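# Flip the grey finned box onto its fins

## Task

Turn the grey finned box upside down at the spot where it already stands, so it ends up resting flat on its fins with its feet pointing up. It must stay that way after the robot lets go.

## Robot and tools

ROBOT. Two arms, left_arm and right_arm, each with a two-finger parallel gripper. The fingers point along the gripper's +z axis and close along its y axis. end_effector_position is the point between the finger pads, about 1 cm behind the tips. Each arm also carries a wrist camera. A camera stand is fixed to the floor behind the arms.

FRAMES. Scene frame: origin at table-top height, midway between the two nominal arm bases; +x points out over the table, +z up, and left_arm sits on the +y side. Image left and right do not match the arm names. Measured bases: left_arm at (+0.026, +0.257, +0.013) m, right_arm at (+0.001, -0.338, +0.037) m, each with only a slight yaw. All hand poses, targets, velocities and wrist-camera poses for an arm are given in that arm's own base frame. Fixed cameras and the table use the scene frame. Printed hand positions can be wrong by a few centimetres, more at long reach.

THE 14-NUMBER ROW. Both motion tools take rows of 14 numbers, always one block per arm, even if only one arm moves: left_arm dx, dy, dz, rx, ry, rz, opening, then right_arm in the same order. Every number is in [-1, 1]. dx..rz are offsets, not poses: they count from that arm's Hand target at the start of the call or action, along that arm's own base axes. The rotation turns about the Hand target's position. On this scale 1.0 equals 0.6 m for dx, dy, dz and 180 degrees for rx, ry, rz, which together form one rotation vector. A translation longer than 1.0 in total may be shortened. The opening is absolute: +1 fully open (0.094 m), -1 closed. A 0 in the opening slot is a real command to half-close, so resend the current opening to leave a gripper alone. Six zeros for an arm re-command its Hand target, which also makes a resting arm try again to reach it.

TOOLS.
execute_actions(actions, cameras): actions is a list of actions. Each action is a table of up to 15 rows, one per 1/30 s step; a short table repeats its last row. All rows in an action count from the Hand target at that action's start, so sending the same offset twice moves the arm twice. An empty list returns the state plus all camera images.
move(target, speed, blend, opening_speed, grip_force, blocking, cameras): straight-line motion of each gripper. target is one 14-number row, or a list of up to 15 rows that all count from the same starting Hand targets, not from each other. speed is the top path speed in m/s, 0.002 to 4.3, default 0.25 (rotation up to twice that in rad/s). It can be one value or one per target. blend (m) rounds the corners between listed targets; 0 stops at each. opening_speed is the finger rate per second on the -1..1 scale, at least 0.2. grip_force is the per-pad force limit in newtons, 10 to 50, one value or one per arm. It persists until changed, and low values close slowly. blocking=false returns after about 0.5 s while the move continues. Moves are capped at 10 s and do not avoid obstacles or the other arm.
wait(seconds 0 to 10, cameras): let time pass; a running move continues.
stop(cameras): brake the current move.
zoom_image(camera, region): region is [x0, y0, x1, y1] in pixels of that camera's latest image, at most 504 x 504. Cameras: cam_head_left, cam_head_right, cam_high, cam_low, cam_left_wrist, cam_right_wrist, all 672x504.
read_manual(section): licence texts only.
finished_scene(scene): give the current scene's number. This is final, so call it only once the box rests on its fins, feet up, with no help from the robot.

CONTROL BEHAVIOUR. Each step, the commanded orientation is limited to within 40 degrees of the measured one. Friction and gravity can leave the gripper a few cm short of its target even in free air. If it stays short, send the remaining distance as an offset. Moving near an arm's own base can flip its shoulder posture, so route around the base.

RESULTS. Each result gives end_effector_position (m) and end_effector_quat_wxyz, the Hand target (the base for your next offsets), Tool commands, and joint positions. The last joint position is the finger gap in metres. grip_measured gives the opening on the -1..1 scale. It reads a little wide when empty and slightly narrower than a part under full squeeze; it keeps following the command, so it shows no stop at contact. grip_effort_nm is the averaged gripper motor effort (negative means closing); it is not a pad force. Joint torques include the arm's own weight. Joint velocities can read "within noise". A move adds a "move:" line: done, off_target, moving, held or fault, plus limits=paced (pose clipped) or limits=held (steps withheld). Watch for MOTOR HOT and OVER-TEMPERATURE FAULT. At 100 °C the arm goes limp for 30 to 60 s.

AVOID. Never let the box or anything else leave the table or drop from height. Do not release parts while they are moving. Avoid fast impacts and hard pressing; faster moves and targets set farther past a contact hit harder. Keep the two grippers, their fingers and wrist cameras apart. The clearance check does not guard these, and a squeeze or knock between arms can fail the task. Avoid long stretched-out holds or pushing at unreachable poses, which heat the motors. Objects may occasionally be nudged by outside pushes.

Each tool is called after "Request:" as name([rows], argument=value, ...), one row to a line, values as JSON.

## Session

Request:
execute_actions(actions=[])

Scene clock: 0.00 s.
left_arm: end_effector_position=(+0.1935, +0.1162, +0.2045) grip_measured=+1.000 grip_effort_nm=n/a end_effector_quat_wxyz=(+0.168, +0.348, +0.922, -0.036) | right_arm: end_effector_position=(+0.3782, +0.0839, +0.3232) grip_measured=+1.000 grip_effort_nm=n/a end_effector_quat_wxyz=(+0.361, -0.079, +0.896, +0.245)
Joint positions: left_arm=[0.802 0.841 0.799 -1.459 0.338 1.512 0.094] | right_arm=[-0.008 0.898 0.937 -0.836 -0.525 0.036 0.094]
Joint velocities: within noise
Joint torques (N m): no reading
Heat: left arm: hottest elbow 33 °C; right arm: hottest waist 32 °C.
Hand target: left_arm +0.1971, +0.1200, +0.2124; +0.172, +0.350, +0.921, -0.027 | right_arm +0.3828, +0.0838, +0.3395; +0.376, -0.083, +0.890, +0.244
Tool commands: left_gripper/opening=+1.0 right_gripper/opening=+1.0

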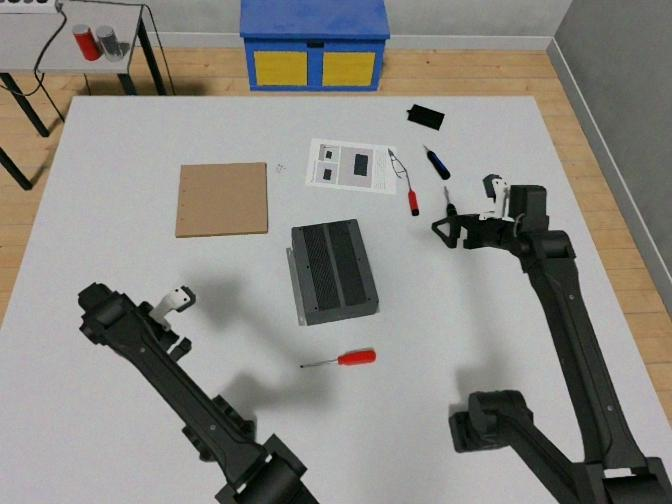

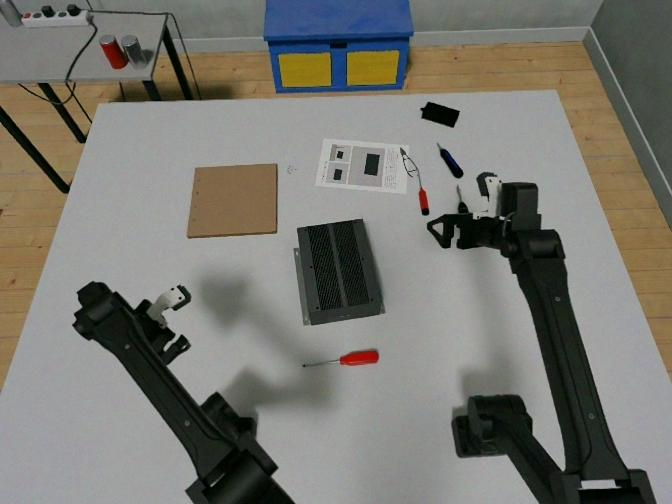

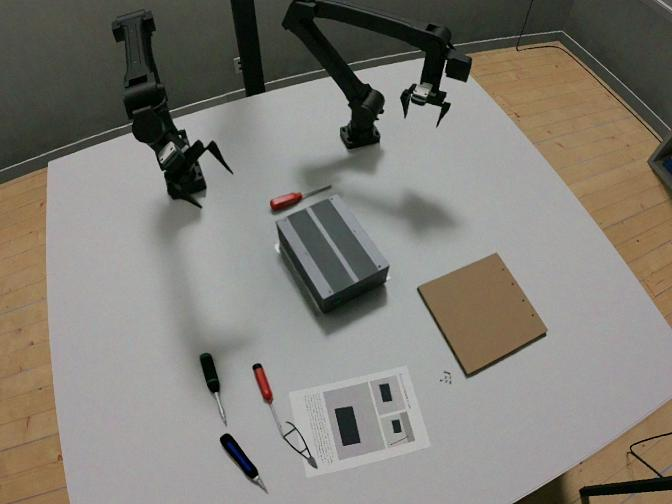

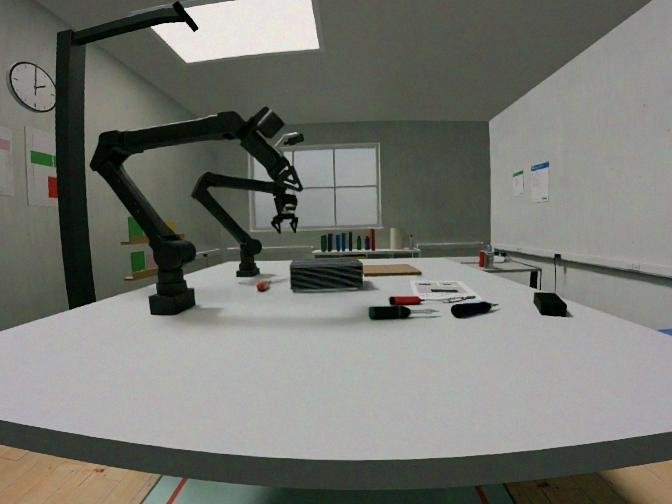

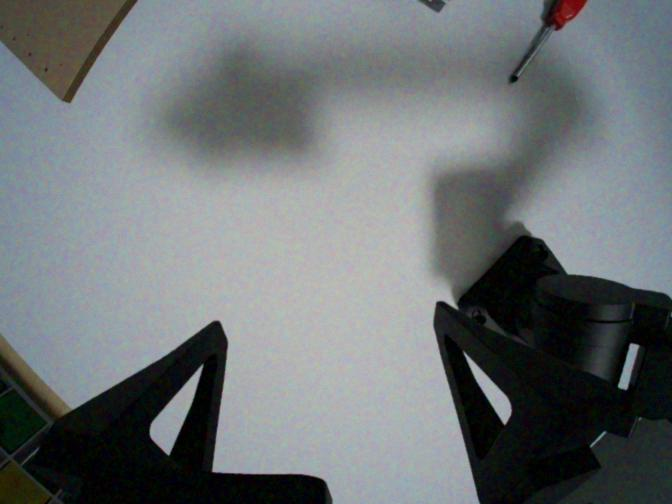

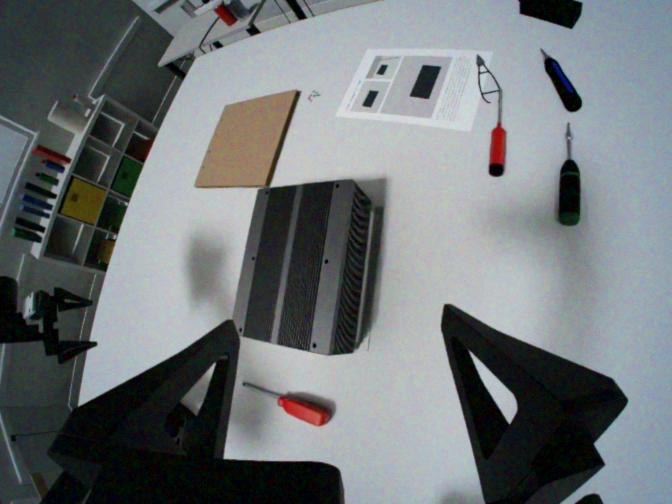

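Request:
zoom_image(camera="cam_head_left", region=[240, 190, 430, 380])

Request:
zoom_image(camera="cam_high", region=[240, 160, 420, 330])

Request:
zoom_image(camera="cam_low", region=[230, 230, 450, 330])

Request:
zoom_image(camera="cam_right_wrist", region=[200, 150, 420, 380])

Scaled by 2.653.

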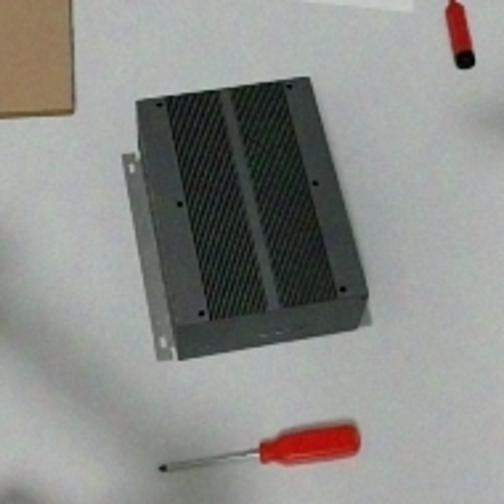

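Scaled by 2.800.

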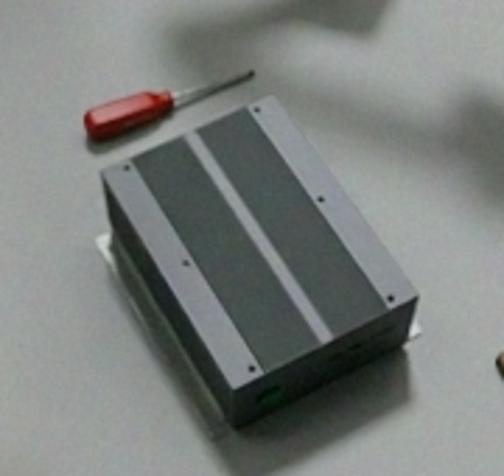

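Scaled by 2.291.

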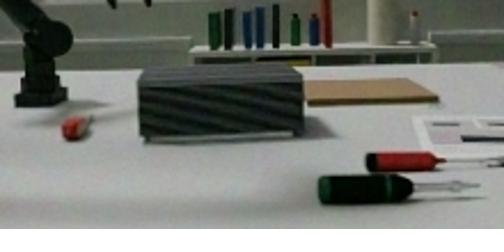

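Scaled by 2.191 from the camera's 672x504 image, which has a finer 960x720 frame.

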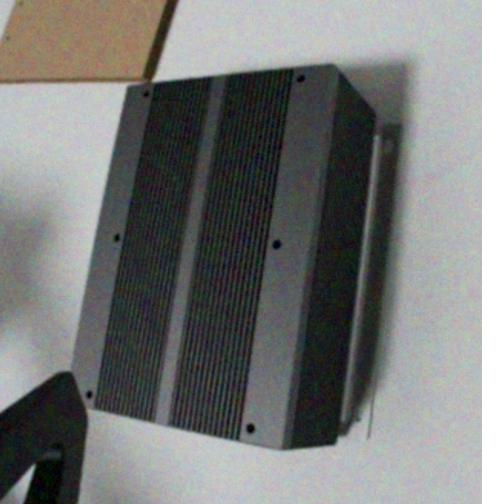

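Request:
move(target=[0,0,0,0,0,0,1, -0.038,-0.04,-0.366,-0.001,-0.2045,0.124,1], cameras=["all"])

Scene clock: 69.13 s.
left_arm: end_effector_position=(+0.1935, +0.1162, +0.2045) grip_measured=+1.000 grip_effort_nm=0.02 end_effector_quat_wxyz=(+0.168, +0.348, +0.922, -0.036) | right_arm: end_effector_position=(+0.3586, +0.0648, +0.1204) grip_measured=+1.000 grip_effort_nm=-0.01 end_effector_quat_wxyz=(+0.579, -0.330, +0.694, +0.273)
Joint positions: left_arm=[0.802 0.841 0.799 -1.459 0.338 1.512 0.094] | right_arm=[-0.262 1.348 0.288 0.643 -1.111 -0.381 0.094]
Joint torques (N m): left_arm=[-0.67 -1.08 10.18 0.75 0.38 -0.19] | right_arm=[-1.44 -3.84 4.7 2.29 -0.48 0.07]
Heat: left arm: hottest elbow 39 °C; right arm: hottest elbow 43 °C.
Hand target: left_arm +0.1971, +0.1200, +0.2124; +0.172, +0.350, +0.921, -0.027 | right_arm +0.3599, +0.0598, +0.1198; +0.582, -0.323, +0.695, +0.271
Off the commanded pose: left_arm 0.010 m, 1 deg | right_arm 0.005 m, 1 deg.
move: done

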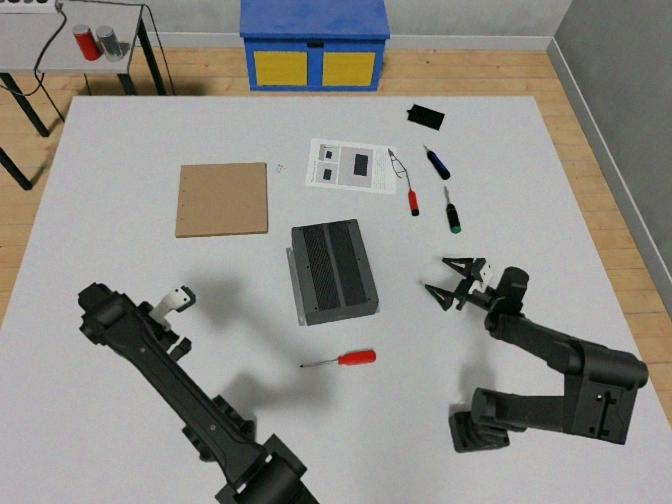

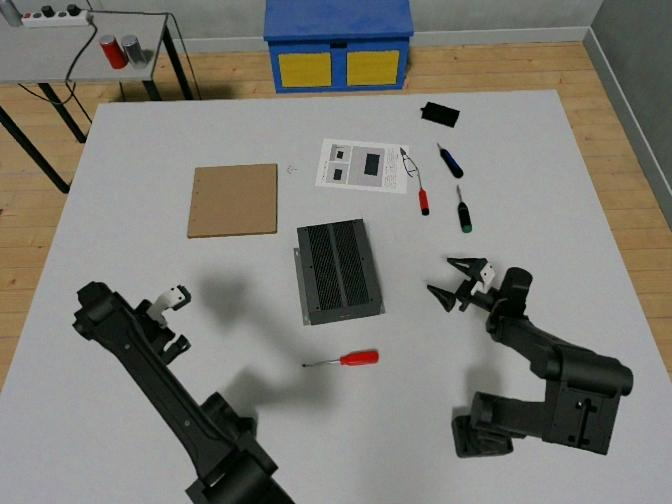

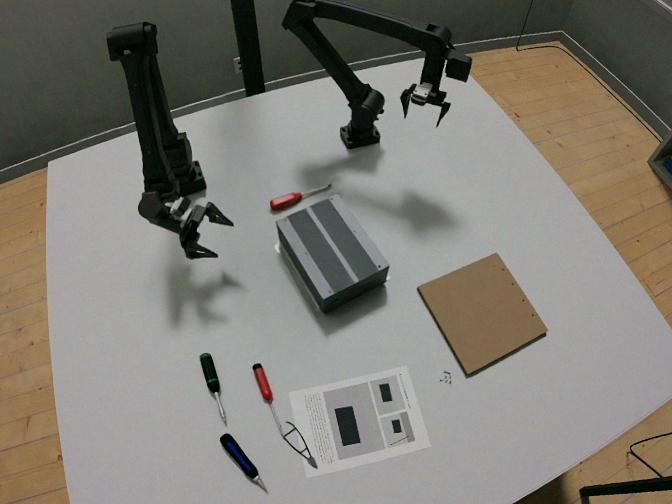

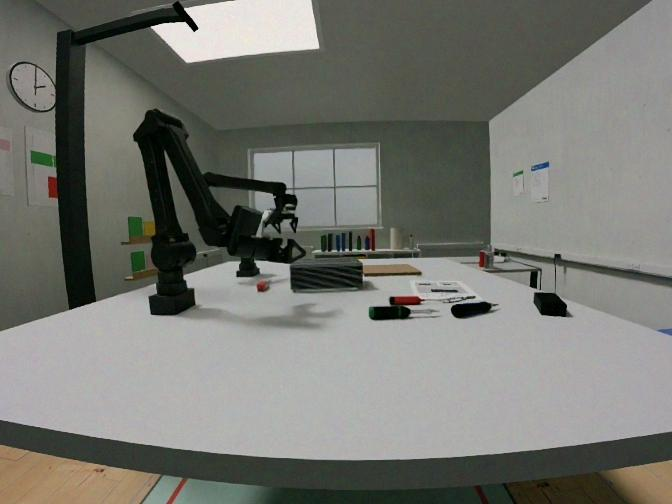

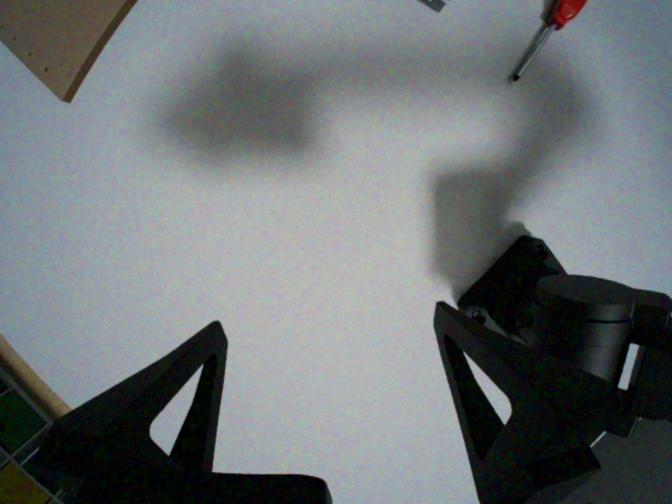

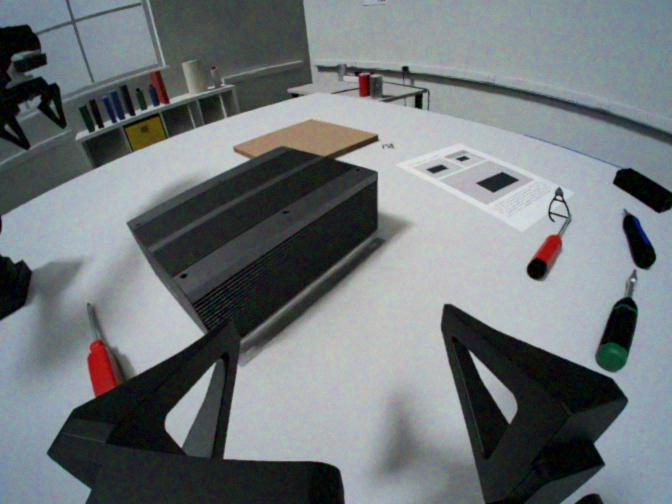

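Request:
zoom_image(camera="cam_right_wrist", region=[110, 140, 400, 360])

Request:
zoom_image(camera="cam_right_wrist", region=[190, 270, 310, 370])

Request:
zoom_image(camera="cam_right_wrist", region=[330, 160, 400, 260])

Request:
zoom_image(camera="cam_low", region=[270, 245, 390, 305])

Scaled by 1.738 from the camera's 672x504 image, which has a finer 960x720 frame.

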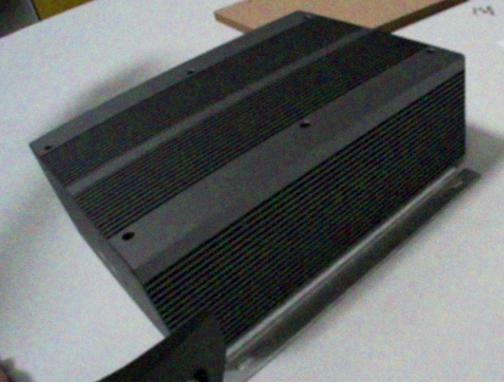

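Scaled by 4.200 from the camera's 672x504 image, which has a finer 960x720 frame.

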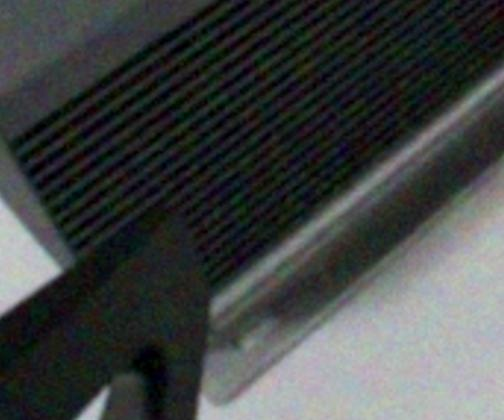

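Scaled by 5.040 from the camera's 672x504 image, which has a finer 960x720 frame.

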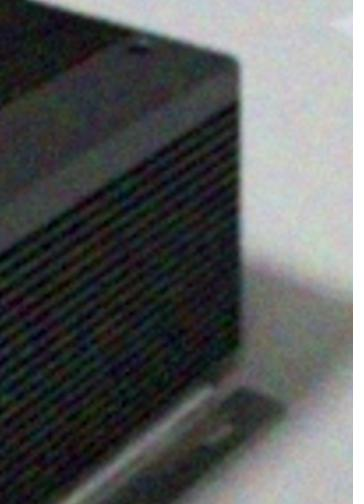

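Scaled by 4.200.

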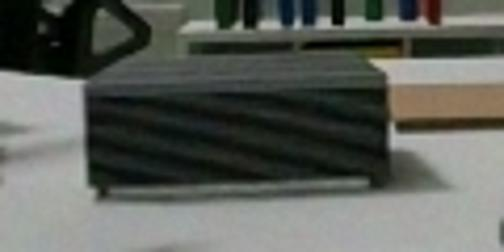

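Request:
move(target=[0,0,0,0,0,0,1, 0.033,0.06,-0.167,0,0,0,1], cameras=["cam_right_wrist","cam_low"])

Request:
zoom_image(camera="cam_right_wrist", region=[50, 80, 350, 305])

Request:
zoom_image(camera="cam_right_wrist", region=[220, 80, 440, 245])

Scene clock: 93.33 s.
left_arm: end_effector_position=(+0.1935, +0.1162, +0.2045) grip_measured=+1.000 grip_effort_nm=0.02 end_effector_quat_wxyz=(+0.168, +0.348, +0.922, -0.036) | right_arm: end_effector_position=(+0.3769, +0.0912, +0.0196) grip_measured=+1.000 grip_effort_nm=-0.01 end_effector_quat_wxyz=(+0.580, -0.320, +0.699, +0.269)
Joint positions: left_arm=[0.802 0.841 0.799 -1.459 0.338 1.512 0.094] | right_arm=[-0.143 1.952 0.31 1.309 -0.981 -0.276 0.094]
Joint torques (N m): left_arm=[-0.79 -1.08 10.22 0.72 0.38 -0.2] | right_arm=[0.67 -7.47 1.01 2.61 -0.07 -0.01]
Heat: left arm: hottest elbow 40 °C; right arm: hottest elbow 38 °C.
Hand target: left_arm +0.1971, +0.1200, +0.2124; +0.172, +0.350, +0.921, -0.027 | right_arm +0.3797, +0.0958, +0.0196; +0.582, -0.323, +0.695, +0.271
Off the commanded pose: left_arm 0.010 m, 1 deg | right_arm 0.005 m, 1 deg.
move: done
Images, in order (width x height): cam_low 672x504, cam_right_wrist 672x504.

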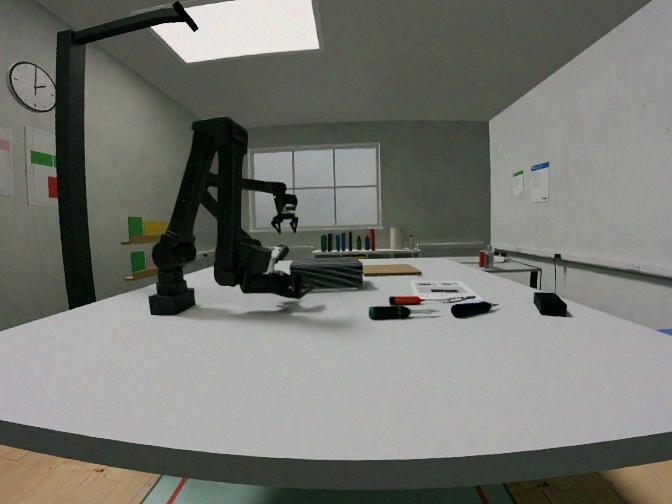

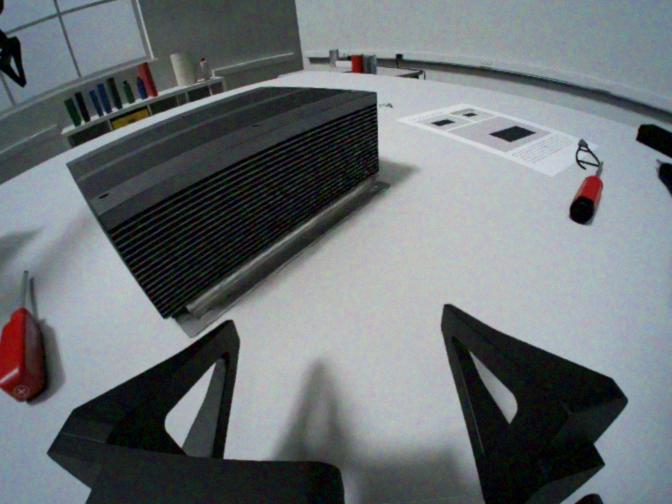

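Scaled by 1.680 from the camera's 672x504 image, which has a finer 960x720 frame.

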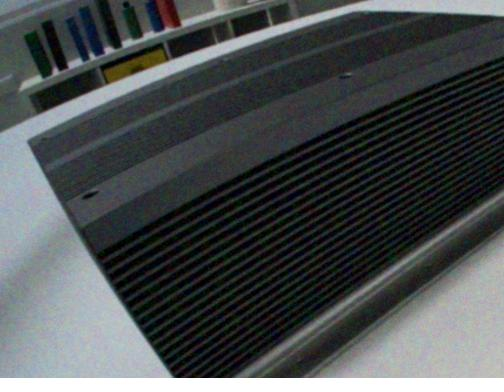

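Scaled by 2.291 from the camera's 672x504 image, which has a finer 960x720 frame.

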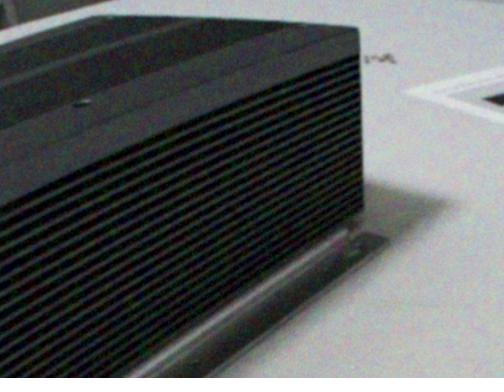

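Request:
zoom_image(camera="cam_right_wrist", region=[150, 260, 250, 345])

Request:
zoom_image(camera="cam_right_wrist", region=[330, 150, 410, 220])

Scaled by 5.040 from the camera's 672x504 image, which has a finer 960x720 frame.

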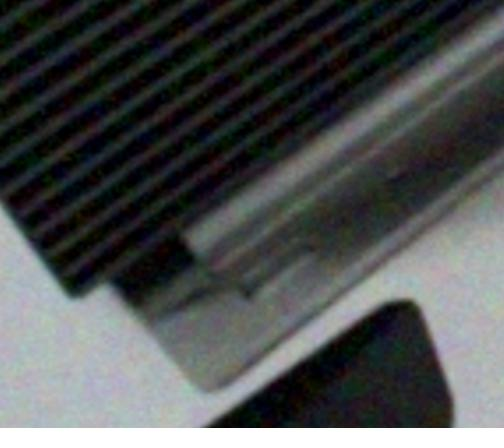

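Scaled by 6.300 from the camera's 672x504 image, which has a finer 960x720 frame.

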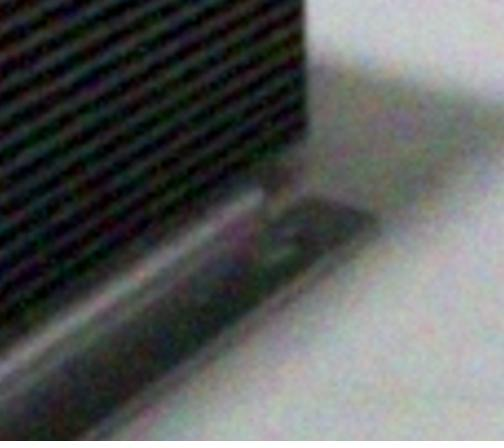

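Request:
move([
  [0,0,0,0,0,0,1, -0.166,-0.076,0.234,0,0,0,1],
  [0,0,0,0,0,0,1, -0.349,0.257,0.167,0.428,0.272,-0.283,1],
], cameras=["cam_head_left","cam_right_wrist","cam_high"])

Scene clock: 321.50 s.
left_arm: end_effector_position=(+0.1935, +0.1162, +0.2045) grip_measured=+1.000 grip_effort_nm=0.02 end_effector_quat_wxyz=(+0.168, +0.348, +0.922, -0.036) | right_arm: end_effector_position=(+0.2543, +0.0871, +0.1419) grip_measured=+1.000 grip_effort_nm=-0.01 end_effector_quat_wxyz=(+0.568, -0.201, +0.733, +0.316)
Joint positions: left_arm=[0.802 0.841 0.799 -1.459 0.338 1.512 0.094] | right_arm=[-0.244 0.578 0.014 0.274 -1 -0.006 0.094]
Joint torques (N m): left_arm=[-0.73 -1.08 10.21 0.73 0.38 -0.2] | right_arm=[-2.49 2.9 8.88 1.65 -0.35 -0.09]
Heat: left arm: hottest elbow 43 °C; right arm: hottest elbow 31 °C.
Hand target: left_arm +0.1971, +0.1200, +0.2124; +0.172, +0.350, +0.921, -0.027 | right_arm +0.2587, +0.0829, +0.1469; +0.572, -0.200, +0.733, +0.310 (not the last commanded pose)
Off the commanded pose: left_arm 0.010 m, 1 deg | right_arm 0.185 m, 89 deg.
move: held (right_arm; a check stopped the path); path passed 1 of 2 targets; limits=held
pose unreachable (right arm): on one or more control steps of this call, first in action 0 (counted from 0), this arm could not follow its commanded pose, so it was not sent that pose on those steps. It may still have moved: this result reports where it is.
cause: moving toward the commanded pose would bring two parts of the arm too close to each other (its shoulder (the part past joint 1) and its forearm (the part past joint 3), with joints 2 (shoulder) and 3 (elbow) between them, 10 mm apart when it was first held).
Images, in order (width x height): cam_head_left 672x504, cam_high 672x504, cam_right_wrist 672x504.

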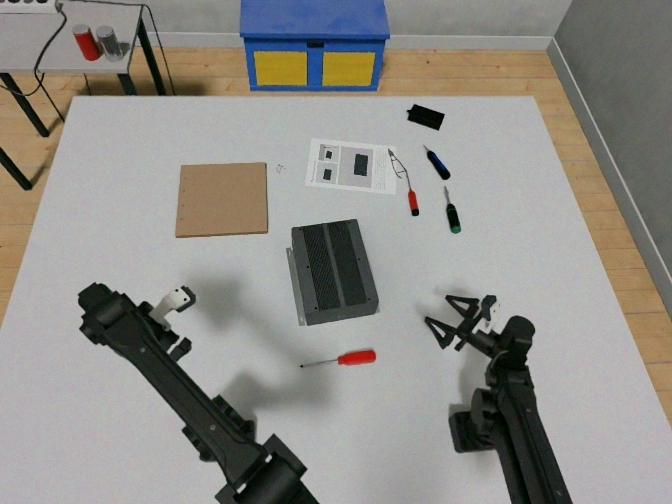

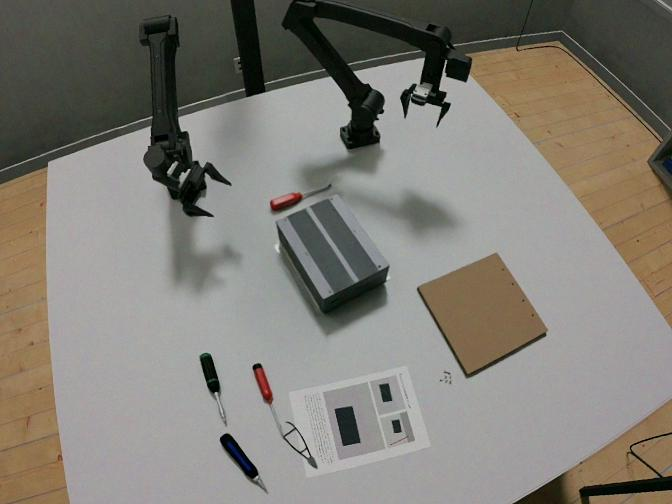

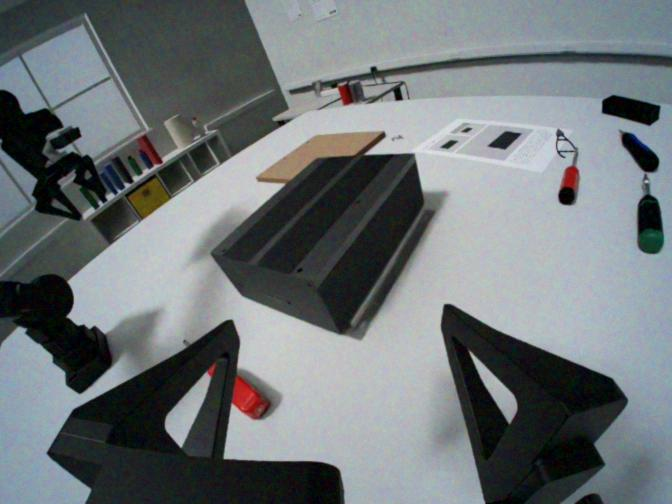

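Request:
move([
  [0,0,0,0,0,0,1, 0.136,0.029,0.172,0,0,0,1],
  [0,0,0,0,0,0,1, 0.119,0.2285,0.222,0.369,0.2205,-0.2465,1],
  [0,0,0,0,0,0,1, -0.1145,0.312,-0.045,0.369,0.2205,-0.2465,1],
], blend=[0.03,0.03,0], cameras=["cam_head_left","cam_right_wrist","cam_high"])

Scene clock: 347.43 s.
left_arm: end_effector_position=(+0.1935, +0.1162, +0.2045) grip_measured=+1.000 grip_effort_nm=0.02 end_effector_quat_wxyz=(+0.168, +0.348, +0.922, -0.036) | right_arm: end_effector_position=(+0.1940, +0.2643, +0.1181) grip_measured=+1.000 grip_effort_nm=-0.01 end_effector_quat_wxyz=(+0.405, +0.477, +0.615, +0.481)
Joint positions: left_arm=[0.802 0.841 0.799 -1.459 0.338 1.512 0.094] | right_arm=[1.452 1.203 0.244 0.372 1.181 2.081 0.094]
Joint torques (N m): left_arm=[-0.85 -1.14 10.19 0.73 0.37 -0.2] | right_arm=[0.67 -2.08 5.72 2.28 0.53 -0.02]
Heat: left arm: hottest elbow 43 °C; right arm: hottest elbow 35 °C.
Hand target: left_arm +0.1971, +0.1200, +0.2124; +0.172, +0.350, +0.921, -0.027 | right_arm +0.1900, +0.2701, +0.1198; +0.392, +0.509, +0.608, +0.467
Off the commanded pose: left_arm 0.010 m, 1 deg | right_arm 0.007 m, 4 deg.
joint sent to its limit (right arm) — joint 6 (wrist roll), upper limit. The joint targets are off in orientation, not in position.
move: off_target (right_arm)
Images, in order (width x height): cam_head_left 672x504, cam_high 672x504, cam_right_wrist 672x504.

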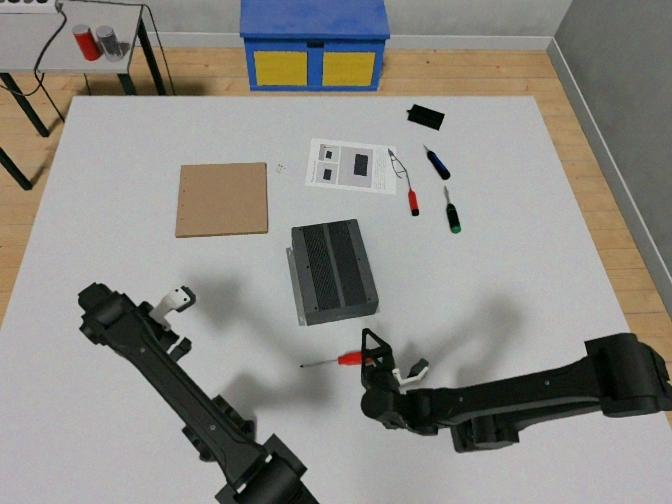

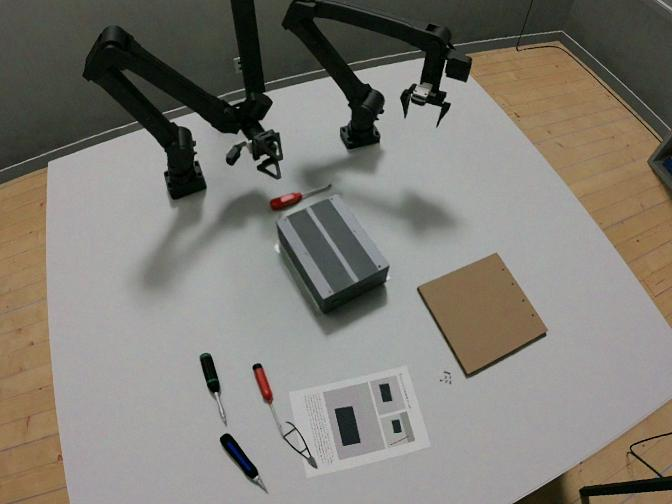

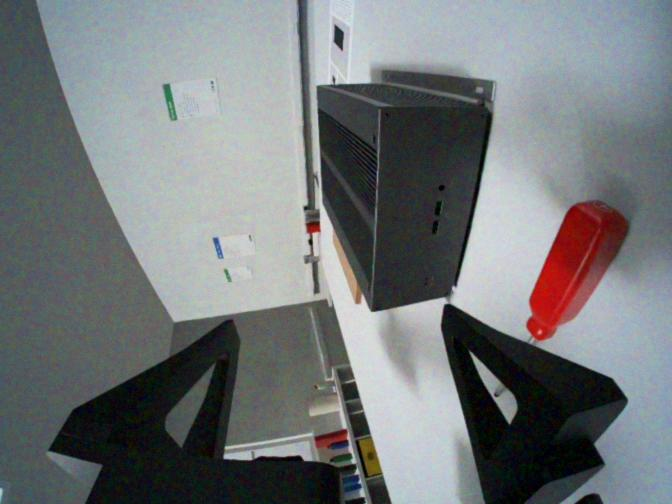

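Request:
zoom_image(camera="cam_right_wrist", region=[360, 60, 510, 320])

Request:
zoom_image(camera="cam_right_wrist", region=[440, 220, 500, 310])

Request:
zoom_image(camera="cam_right_wrist", region=[440, 60, 510, 160])

Scaled by 1.938 from the camera's 672x504 image, which has a finer 960x720 frame.

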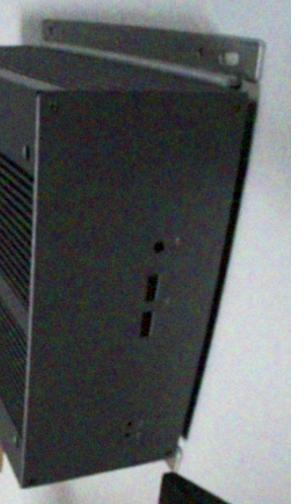

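Scaled by 5.600 from the camera's 672x504 image, which has a finer 960x720 frame.

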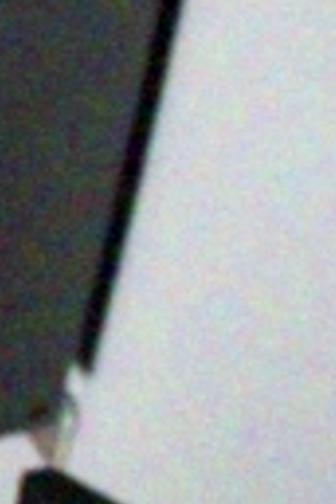

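Scaled by 5.040 from the camera's 672x504 image, which has a finer 960x720 frame.

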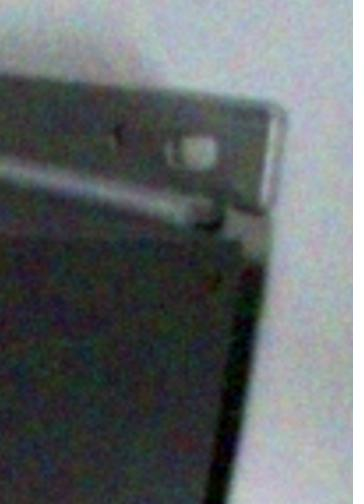

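Request:
move(target=[0,0,0,0,0,0,1, 0.125,0.012,-0.167,-0.032,-0.007,0.007,-1], cameras=["cam_right_wrist"], speed=0.15)

Request:
zoom_image(camera="cam_right_wrist", region=[336, 0, 672, 252])

Scene clock: 403.90 s.
left_arm: end_effector_position=(+0.1935, +0.1162, +0.2045) grip_measured=+1.000 grip_effort_nm=0.02 end_effector_quat_wxyz=(+0.168, +0.348, +0.922, -0.036) | right_arm: end_effector_position=(+0.2589, +0.2749, +0.0189) grip_measured=-0.986 grip_effort_nm=-0.76 end_effector_quat_wxyz=(+0.416, +0.474, +0.637, +0.443)
Joint positions: left_arm=[0.802 0.841 0.799 -1.459 0.338 1.512 0.094] | right_arm=[1.208 1.819 0.291 1.043 0.975 1.868 0.001]
Joint torques (N m): left_arm=[-0.73 -1.2 10.15 0.75 0.37 -0.2] | right_arm=[-2.02 -6.65 2.25 2.18 0.07 -0.26]
Heat: left arm: hottest elbow 43 °C; right arm: hottest elbow 34 °C.
Hand target: left_arm +0.1971, +0.1200, +0.2124; +0.172, +0.350, +0.921, -0.027 | right_arm +0.2650, +0.2774, +0.0197; +0.418, +0.477, +0.632, +0.446
Off the commanded pose: left_arm 0.010 m, 1 deg | right_arm 0.007 m, 1 deg.
move: done
Images, in order (width x height): cam_right_wrist 672x504.

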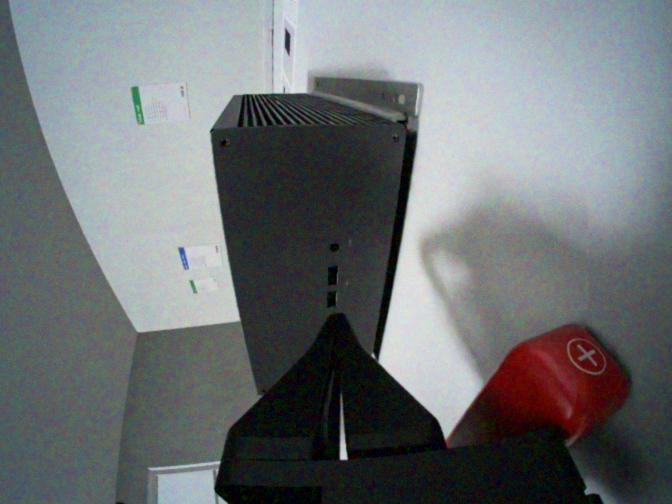

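Scaled by 1.500 from the camera's 672x504 image, which has a finer 960x720 frame.

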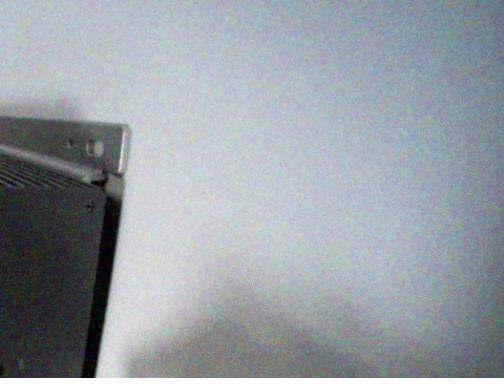

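Request:
zoom_image(camera="cam_right_wrist", region=[370, 60, 440, 150])

Request:
zoom_image(camera="cam_right_wrist", region=[340, 230, 430, 370])

Scaled by 5.600 from the camera's 672x504 image, which has a finer 960x720 frame.

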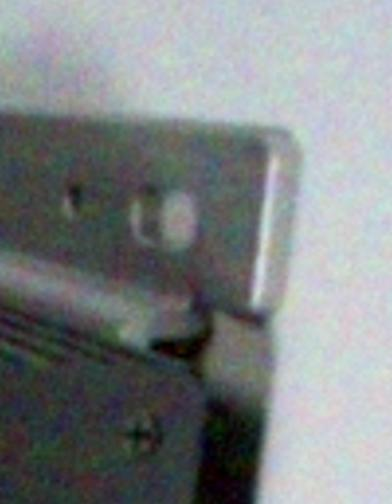

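Scaled by 3.600 from the camera's 672x504 image, which has a finer 960x720 frame.

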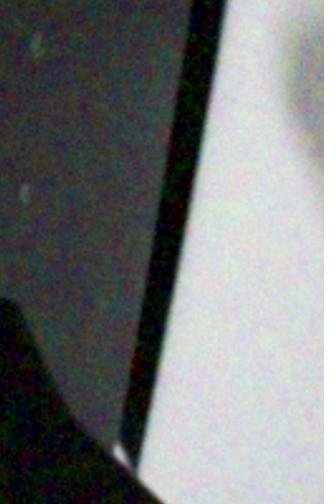

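Request:
move([
  [0,0,0,0,0,0,1, -0.05,0,0.3,0,0,0,-1],
  [0,0,0,0,0,0,1, -0.11,-0.026,0.184,-0.5838,-0.0497,0.756,0.2],
], cameras=["cam_head_left","cam_right_wrist","cam_high"])

Scene clock: 553.70 s.
left_arm: end_effector_position=(+0.1935, +0.1162, +0.2045) grip_measured=+1.000 grip_effort_nm=0.02 end_effector_quat_wxyz=(+0.168, +0.348, +0.922, -0.036) | right_arm: end_effector_position=(+0.1921, +0.2470, +0.1169) grip_measured=+0.198 grip_effort_nm=0.08 end_effector_quat_wxyz=(+0.014, +0.736, -0.677, +0.000)
Joint positions: left_arm=[0.802 0.841 0.799 -1.459 0.338 1.512 0.094] | right_arm=[0.909 1.25 0.856 -1.204 -0.003 -0.744 0.056]
Joint torques (N m): left_arm=[-0.79 -1.08 10.17 0.76 0.38 -0.2] | right_arm=[0.56 -5.66 10.33 0.25 0.06 -0.16]
Heat: left arm: hottest elbow 44 °C; right arm: hottest elbow 33 °C.
Hand target: left_arm +0.1971, +0.1200, +0.2124; +0.172, +0.350, +0.921, -0.027 | right_arm +0.1990, +0.2618, +0.1301; +0.000, +0.743, -0.669, +0.000
Off the commanded pose: left_arm 0.010 m, 1 deg | right_arm 0.021 m, 2 deg.
move: off_target (right_arm); target 2's new opening was sent with right_arm's hand 0.021 m and 2 deg from that target
Images, in order (width x height): cam_head_left 672x504, cam_high 672x504, cam_right_wrist 672x504.

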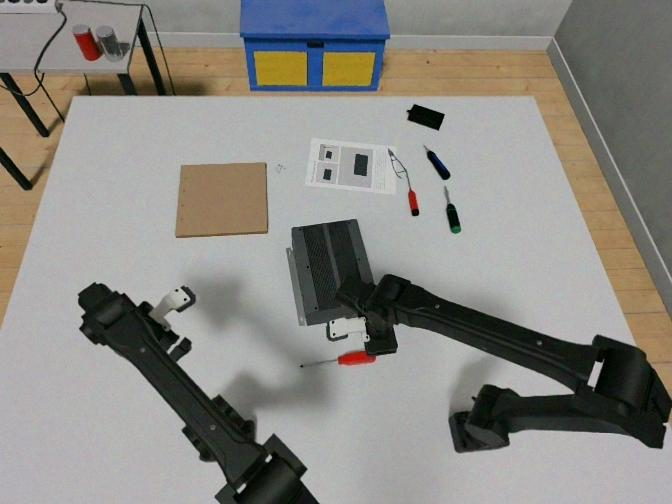

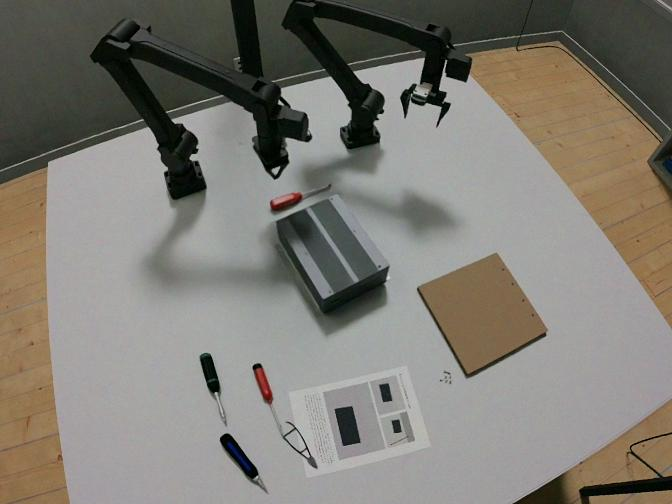

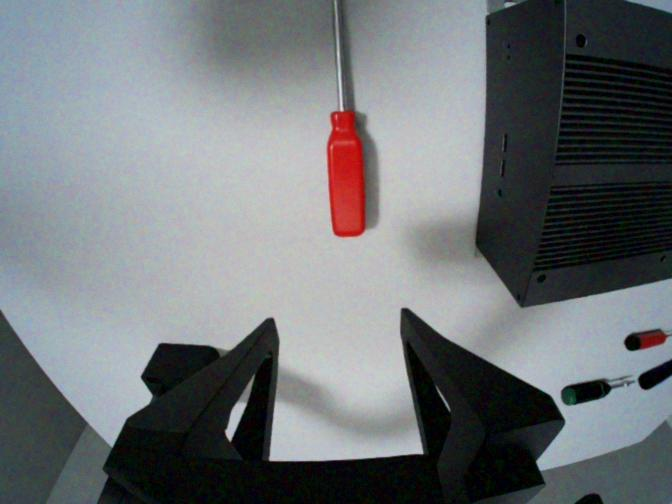

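Request:
move(target=[0,0,0,0,0,0,1, 0.012,0.023,-0.15,0,0,0,0.2], speed=0.15, cameras=["cam_right_wrist"])

Scene clock: 570.73 s.
left_arm: end_effector_position=(+0.1935, +0.1162, +0.2045) grip_measured=+1.000 grip_effort_nm=0.02 end_effector_quat_wxyz=(+0.168, +0.348, +0.922, -0.036) | right_arm: end_effector_position=(+0.2073, +0.2696, +0.0411) grip_measured=+0.198 grip_effort_nm=0.08 end_effector_quat_wxyz=(+0.004, +0.738, -0.675, -0.001)
Joint positions: left_arm=[0.802 0.841 0.799 -1.459 0.338 1.512 0.094] | right_arm=[0.915 1.425 0.791 -0.944 -0.003 -0.744 0.056]
Joint torques (N m): left_arm=[-0.62 -1.03 10.19 0.7 0.37 -0.2] | right_arm=[0.91 -7.24 6.6 0.95 0.04 -0.04]
Heat: left arm: hottest elbow 44 °C; right arm: hottest elbow 34 °C.
Hand target: left_arm +0.1971, +0.1200, +0.2124; +0.172, +0.350, +0.921, -0.027 | right_arm +0.2063, +0.2756, +0.0401; +0.000, +0.743, -0.669, +0.000
Off the commanded pose: left_arm 0.010 m, 1 deg | right_arm 0.006 m, 1 deg.
move: done
Images, in order (width x height): cam_right_wrist 672x504.

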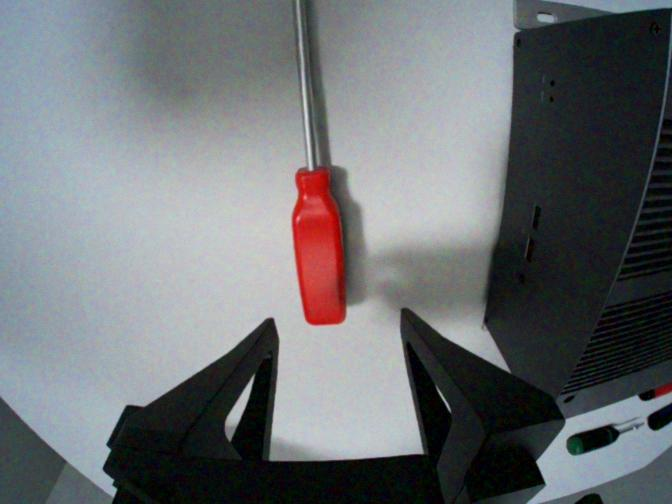

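Request:
move(target=[0,0,0,0,0,0,1, -0.017,-0.008,-0.1,0,0,0,0.2], speed=0.1, cameras=["cam_right_wrist"])

Scene clock: 582.57 s.
left_arm: end_effector_position=(+0.1935, +0.1162, +0.2045) grip_measured=+1.000 grip_effort_nm=0.02 end_effector_quat_wxyz=(+0.168, +0.348, +0.922, -0.036) | right_arm: end_effector_position=(+0.1980, +0.2662, -0.0177) grip_measured=+0.198 grip_effort_nm=0.08 end_effector_quat_wxyz=(+0.002, +0.741, -0.671, -0.001)
Joint positions: left_arm=[0.802 0.841 0.799 -1.459 0.338 1.512 0.094] | right_arm=[0.931 1.53 0.702 -0.746 -0.003 -0.739 0.056]
Joint torques (N m): left_arm=[-0.67 -1.14 10.15 0.75 0.37 -0.2] | right_arm=[0.32 -8.06 5.22 0.81 0.06 0.07]
Heat: left arm: hottest elbow 44 °C; right arm: hottest elbow 36 °C.
Hand target: left_arm +0.1971, +0.1200, +0.2124; +0.172, +0.350, +0.921, -0.027 | right_arm +0.1960, +0.2708, -0.0199; +0.000, +0.743, -0.669, +0.000
Off the commanded pose: left_arm 0.010 m, 1 deg | right_arm 0.005 m, 0 deg.
move: done
Images, in order (width x height): cam_right_wrist 672x504.

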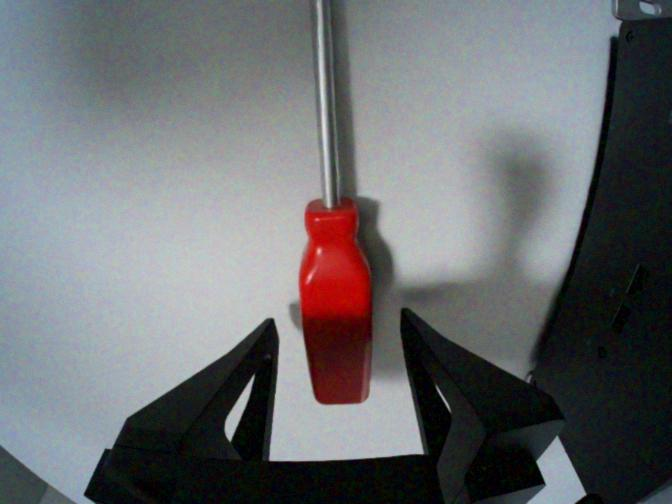

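Request:
move(target=[0,0,0,0,0,0,1, 0,0,0,0,0,0,-0.6], opening_speed=0.8, cameras=["cam_right_wrist"])

Request:
move([
  [0,0,0,0,0,0,1, 0.05,0,0.2,0,0,0,-0.6],
  [0,0,0,0,0,0,1, 0.15,-0.4,0.2,0,0,-0.25,-0.6],
  [0,0,0,0,0,0,1, 0.04,-0.78,0.1,0,0,-0.5,-0.6],
], blend=[0.03,0.05,0], cameras=["cam_right_wrist","cam_head_left"])

Scene clock: 594.60 s.
left_arm: end_effector_position=(+0.1935, +0.1162, +0.2045) grip_measured=+1.000 grip_effort_nm=0.02 end_effector_quat_wxyz=(+0.168, +0.348, +0.922, -0.036) | right_arm: end_effector_position=(+0.1981, +0.2663, -0.0177) grip_measured=-0.403 grip_effort_nm=-1.03 end_effector_quat_wxyz=(+0.001, +0.741, -0.671, -0.001)
Joint positions: left_arm=[0.802 0.841 0.799 -1.459 0.338 1.512 0.094] | right_arm=[0.931 1.53 0.702 -0.745 -0.003 -0.738 0.028]
Joint torques (N m): left_arm=[-0.79 -1.08 10.18 0.7 0.37 -0.2] | right_arm=[0.44 -7.88 5.37 0.83 0.05 0.03]
Heat: left arm: hottest elbow 44 °C; right arm: hottest elbow 36 °C.
Hand target: left_arm +0.1971, +0.1200, +0.2124; +0.172, +0.350, +0.921, -0.027 | right_arm +0.1960, +0.2708, -0.0199; +0.000, +0.743, -0.669, +0.000
Off the commanded pose: left_arm 0.010 m, 1 deg | right_arm 0.005 m, 0 deg.
move: done
Images, in order (width x height): cam_right_wrist 672x504.

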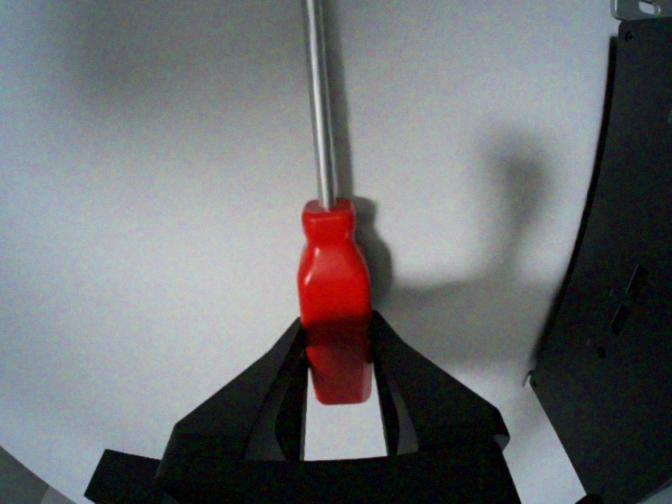

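Scene clock: 598.87 s.
left_arm: end_effector_position=(+0.1935, +0.1162, +0.2045) grip_measured=+1.000 grip_effort_nm=0.02 end_effector_quat_wxyz=(+0.168, +0.348, +0.922, -0.036) | right_arm: end_effector_position=(+0.2081, -0.1819, +0.0318) grip_measured=-0.404 grip_effort_nm=-1.04 end_effector_quat_wxyz=(-0.014, -0.054, +0.998, +0.012)
Joint positions: left_arm=[0.802 0.841 0.799 -1.459 0.338 1.512 0.094] | right_arm=[-0.716 1.294 0.635 -0.95 0.002 -0.825 0.028]
Joint torques (N m): left_arm=[-0.91 -1.2 10.19 0.73 0.38 -0.2] | right_arm=[-1.61 -5.07 8.87 0.92 -0.12 -0.13]
Heat: left arm: hottest elbow 44 °C; right arm: hottest elbow 36 °C.
Hand target: left_arm +0.1971, +0.1200, +0.2124; +0.172, +0.350, +0.921, -0.027 | right_arm +0.2202, -0.1972, +0.0401; +0.000, -0.052, +0.999, +0.000
Off the commanded pose: left_arm 0.010 m, 1 deg | right_arm 0.021 m, 2 deg.
move: off_target (right_arm)
Images, in order (width x height): cam_head_left 672x504, cam_right_wrist 672x504.

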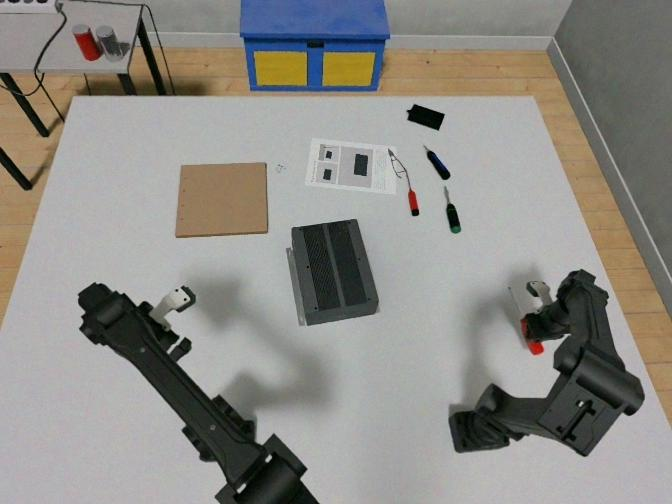

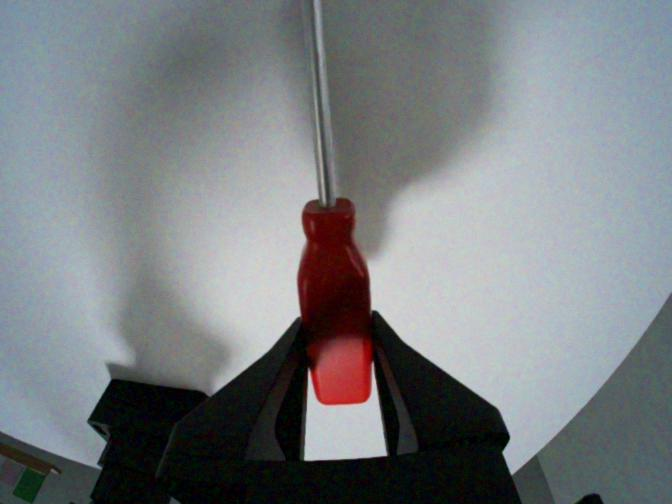

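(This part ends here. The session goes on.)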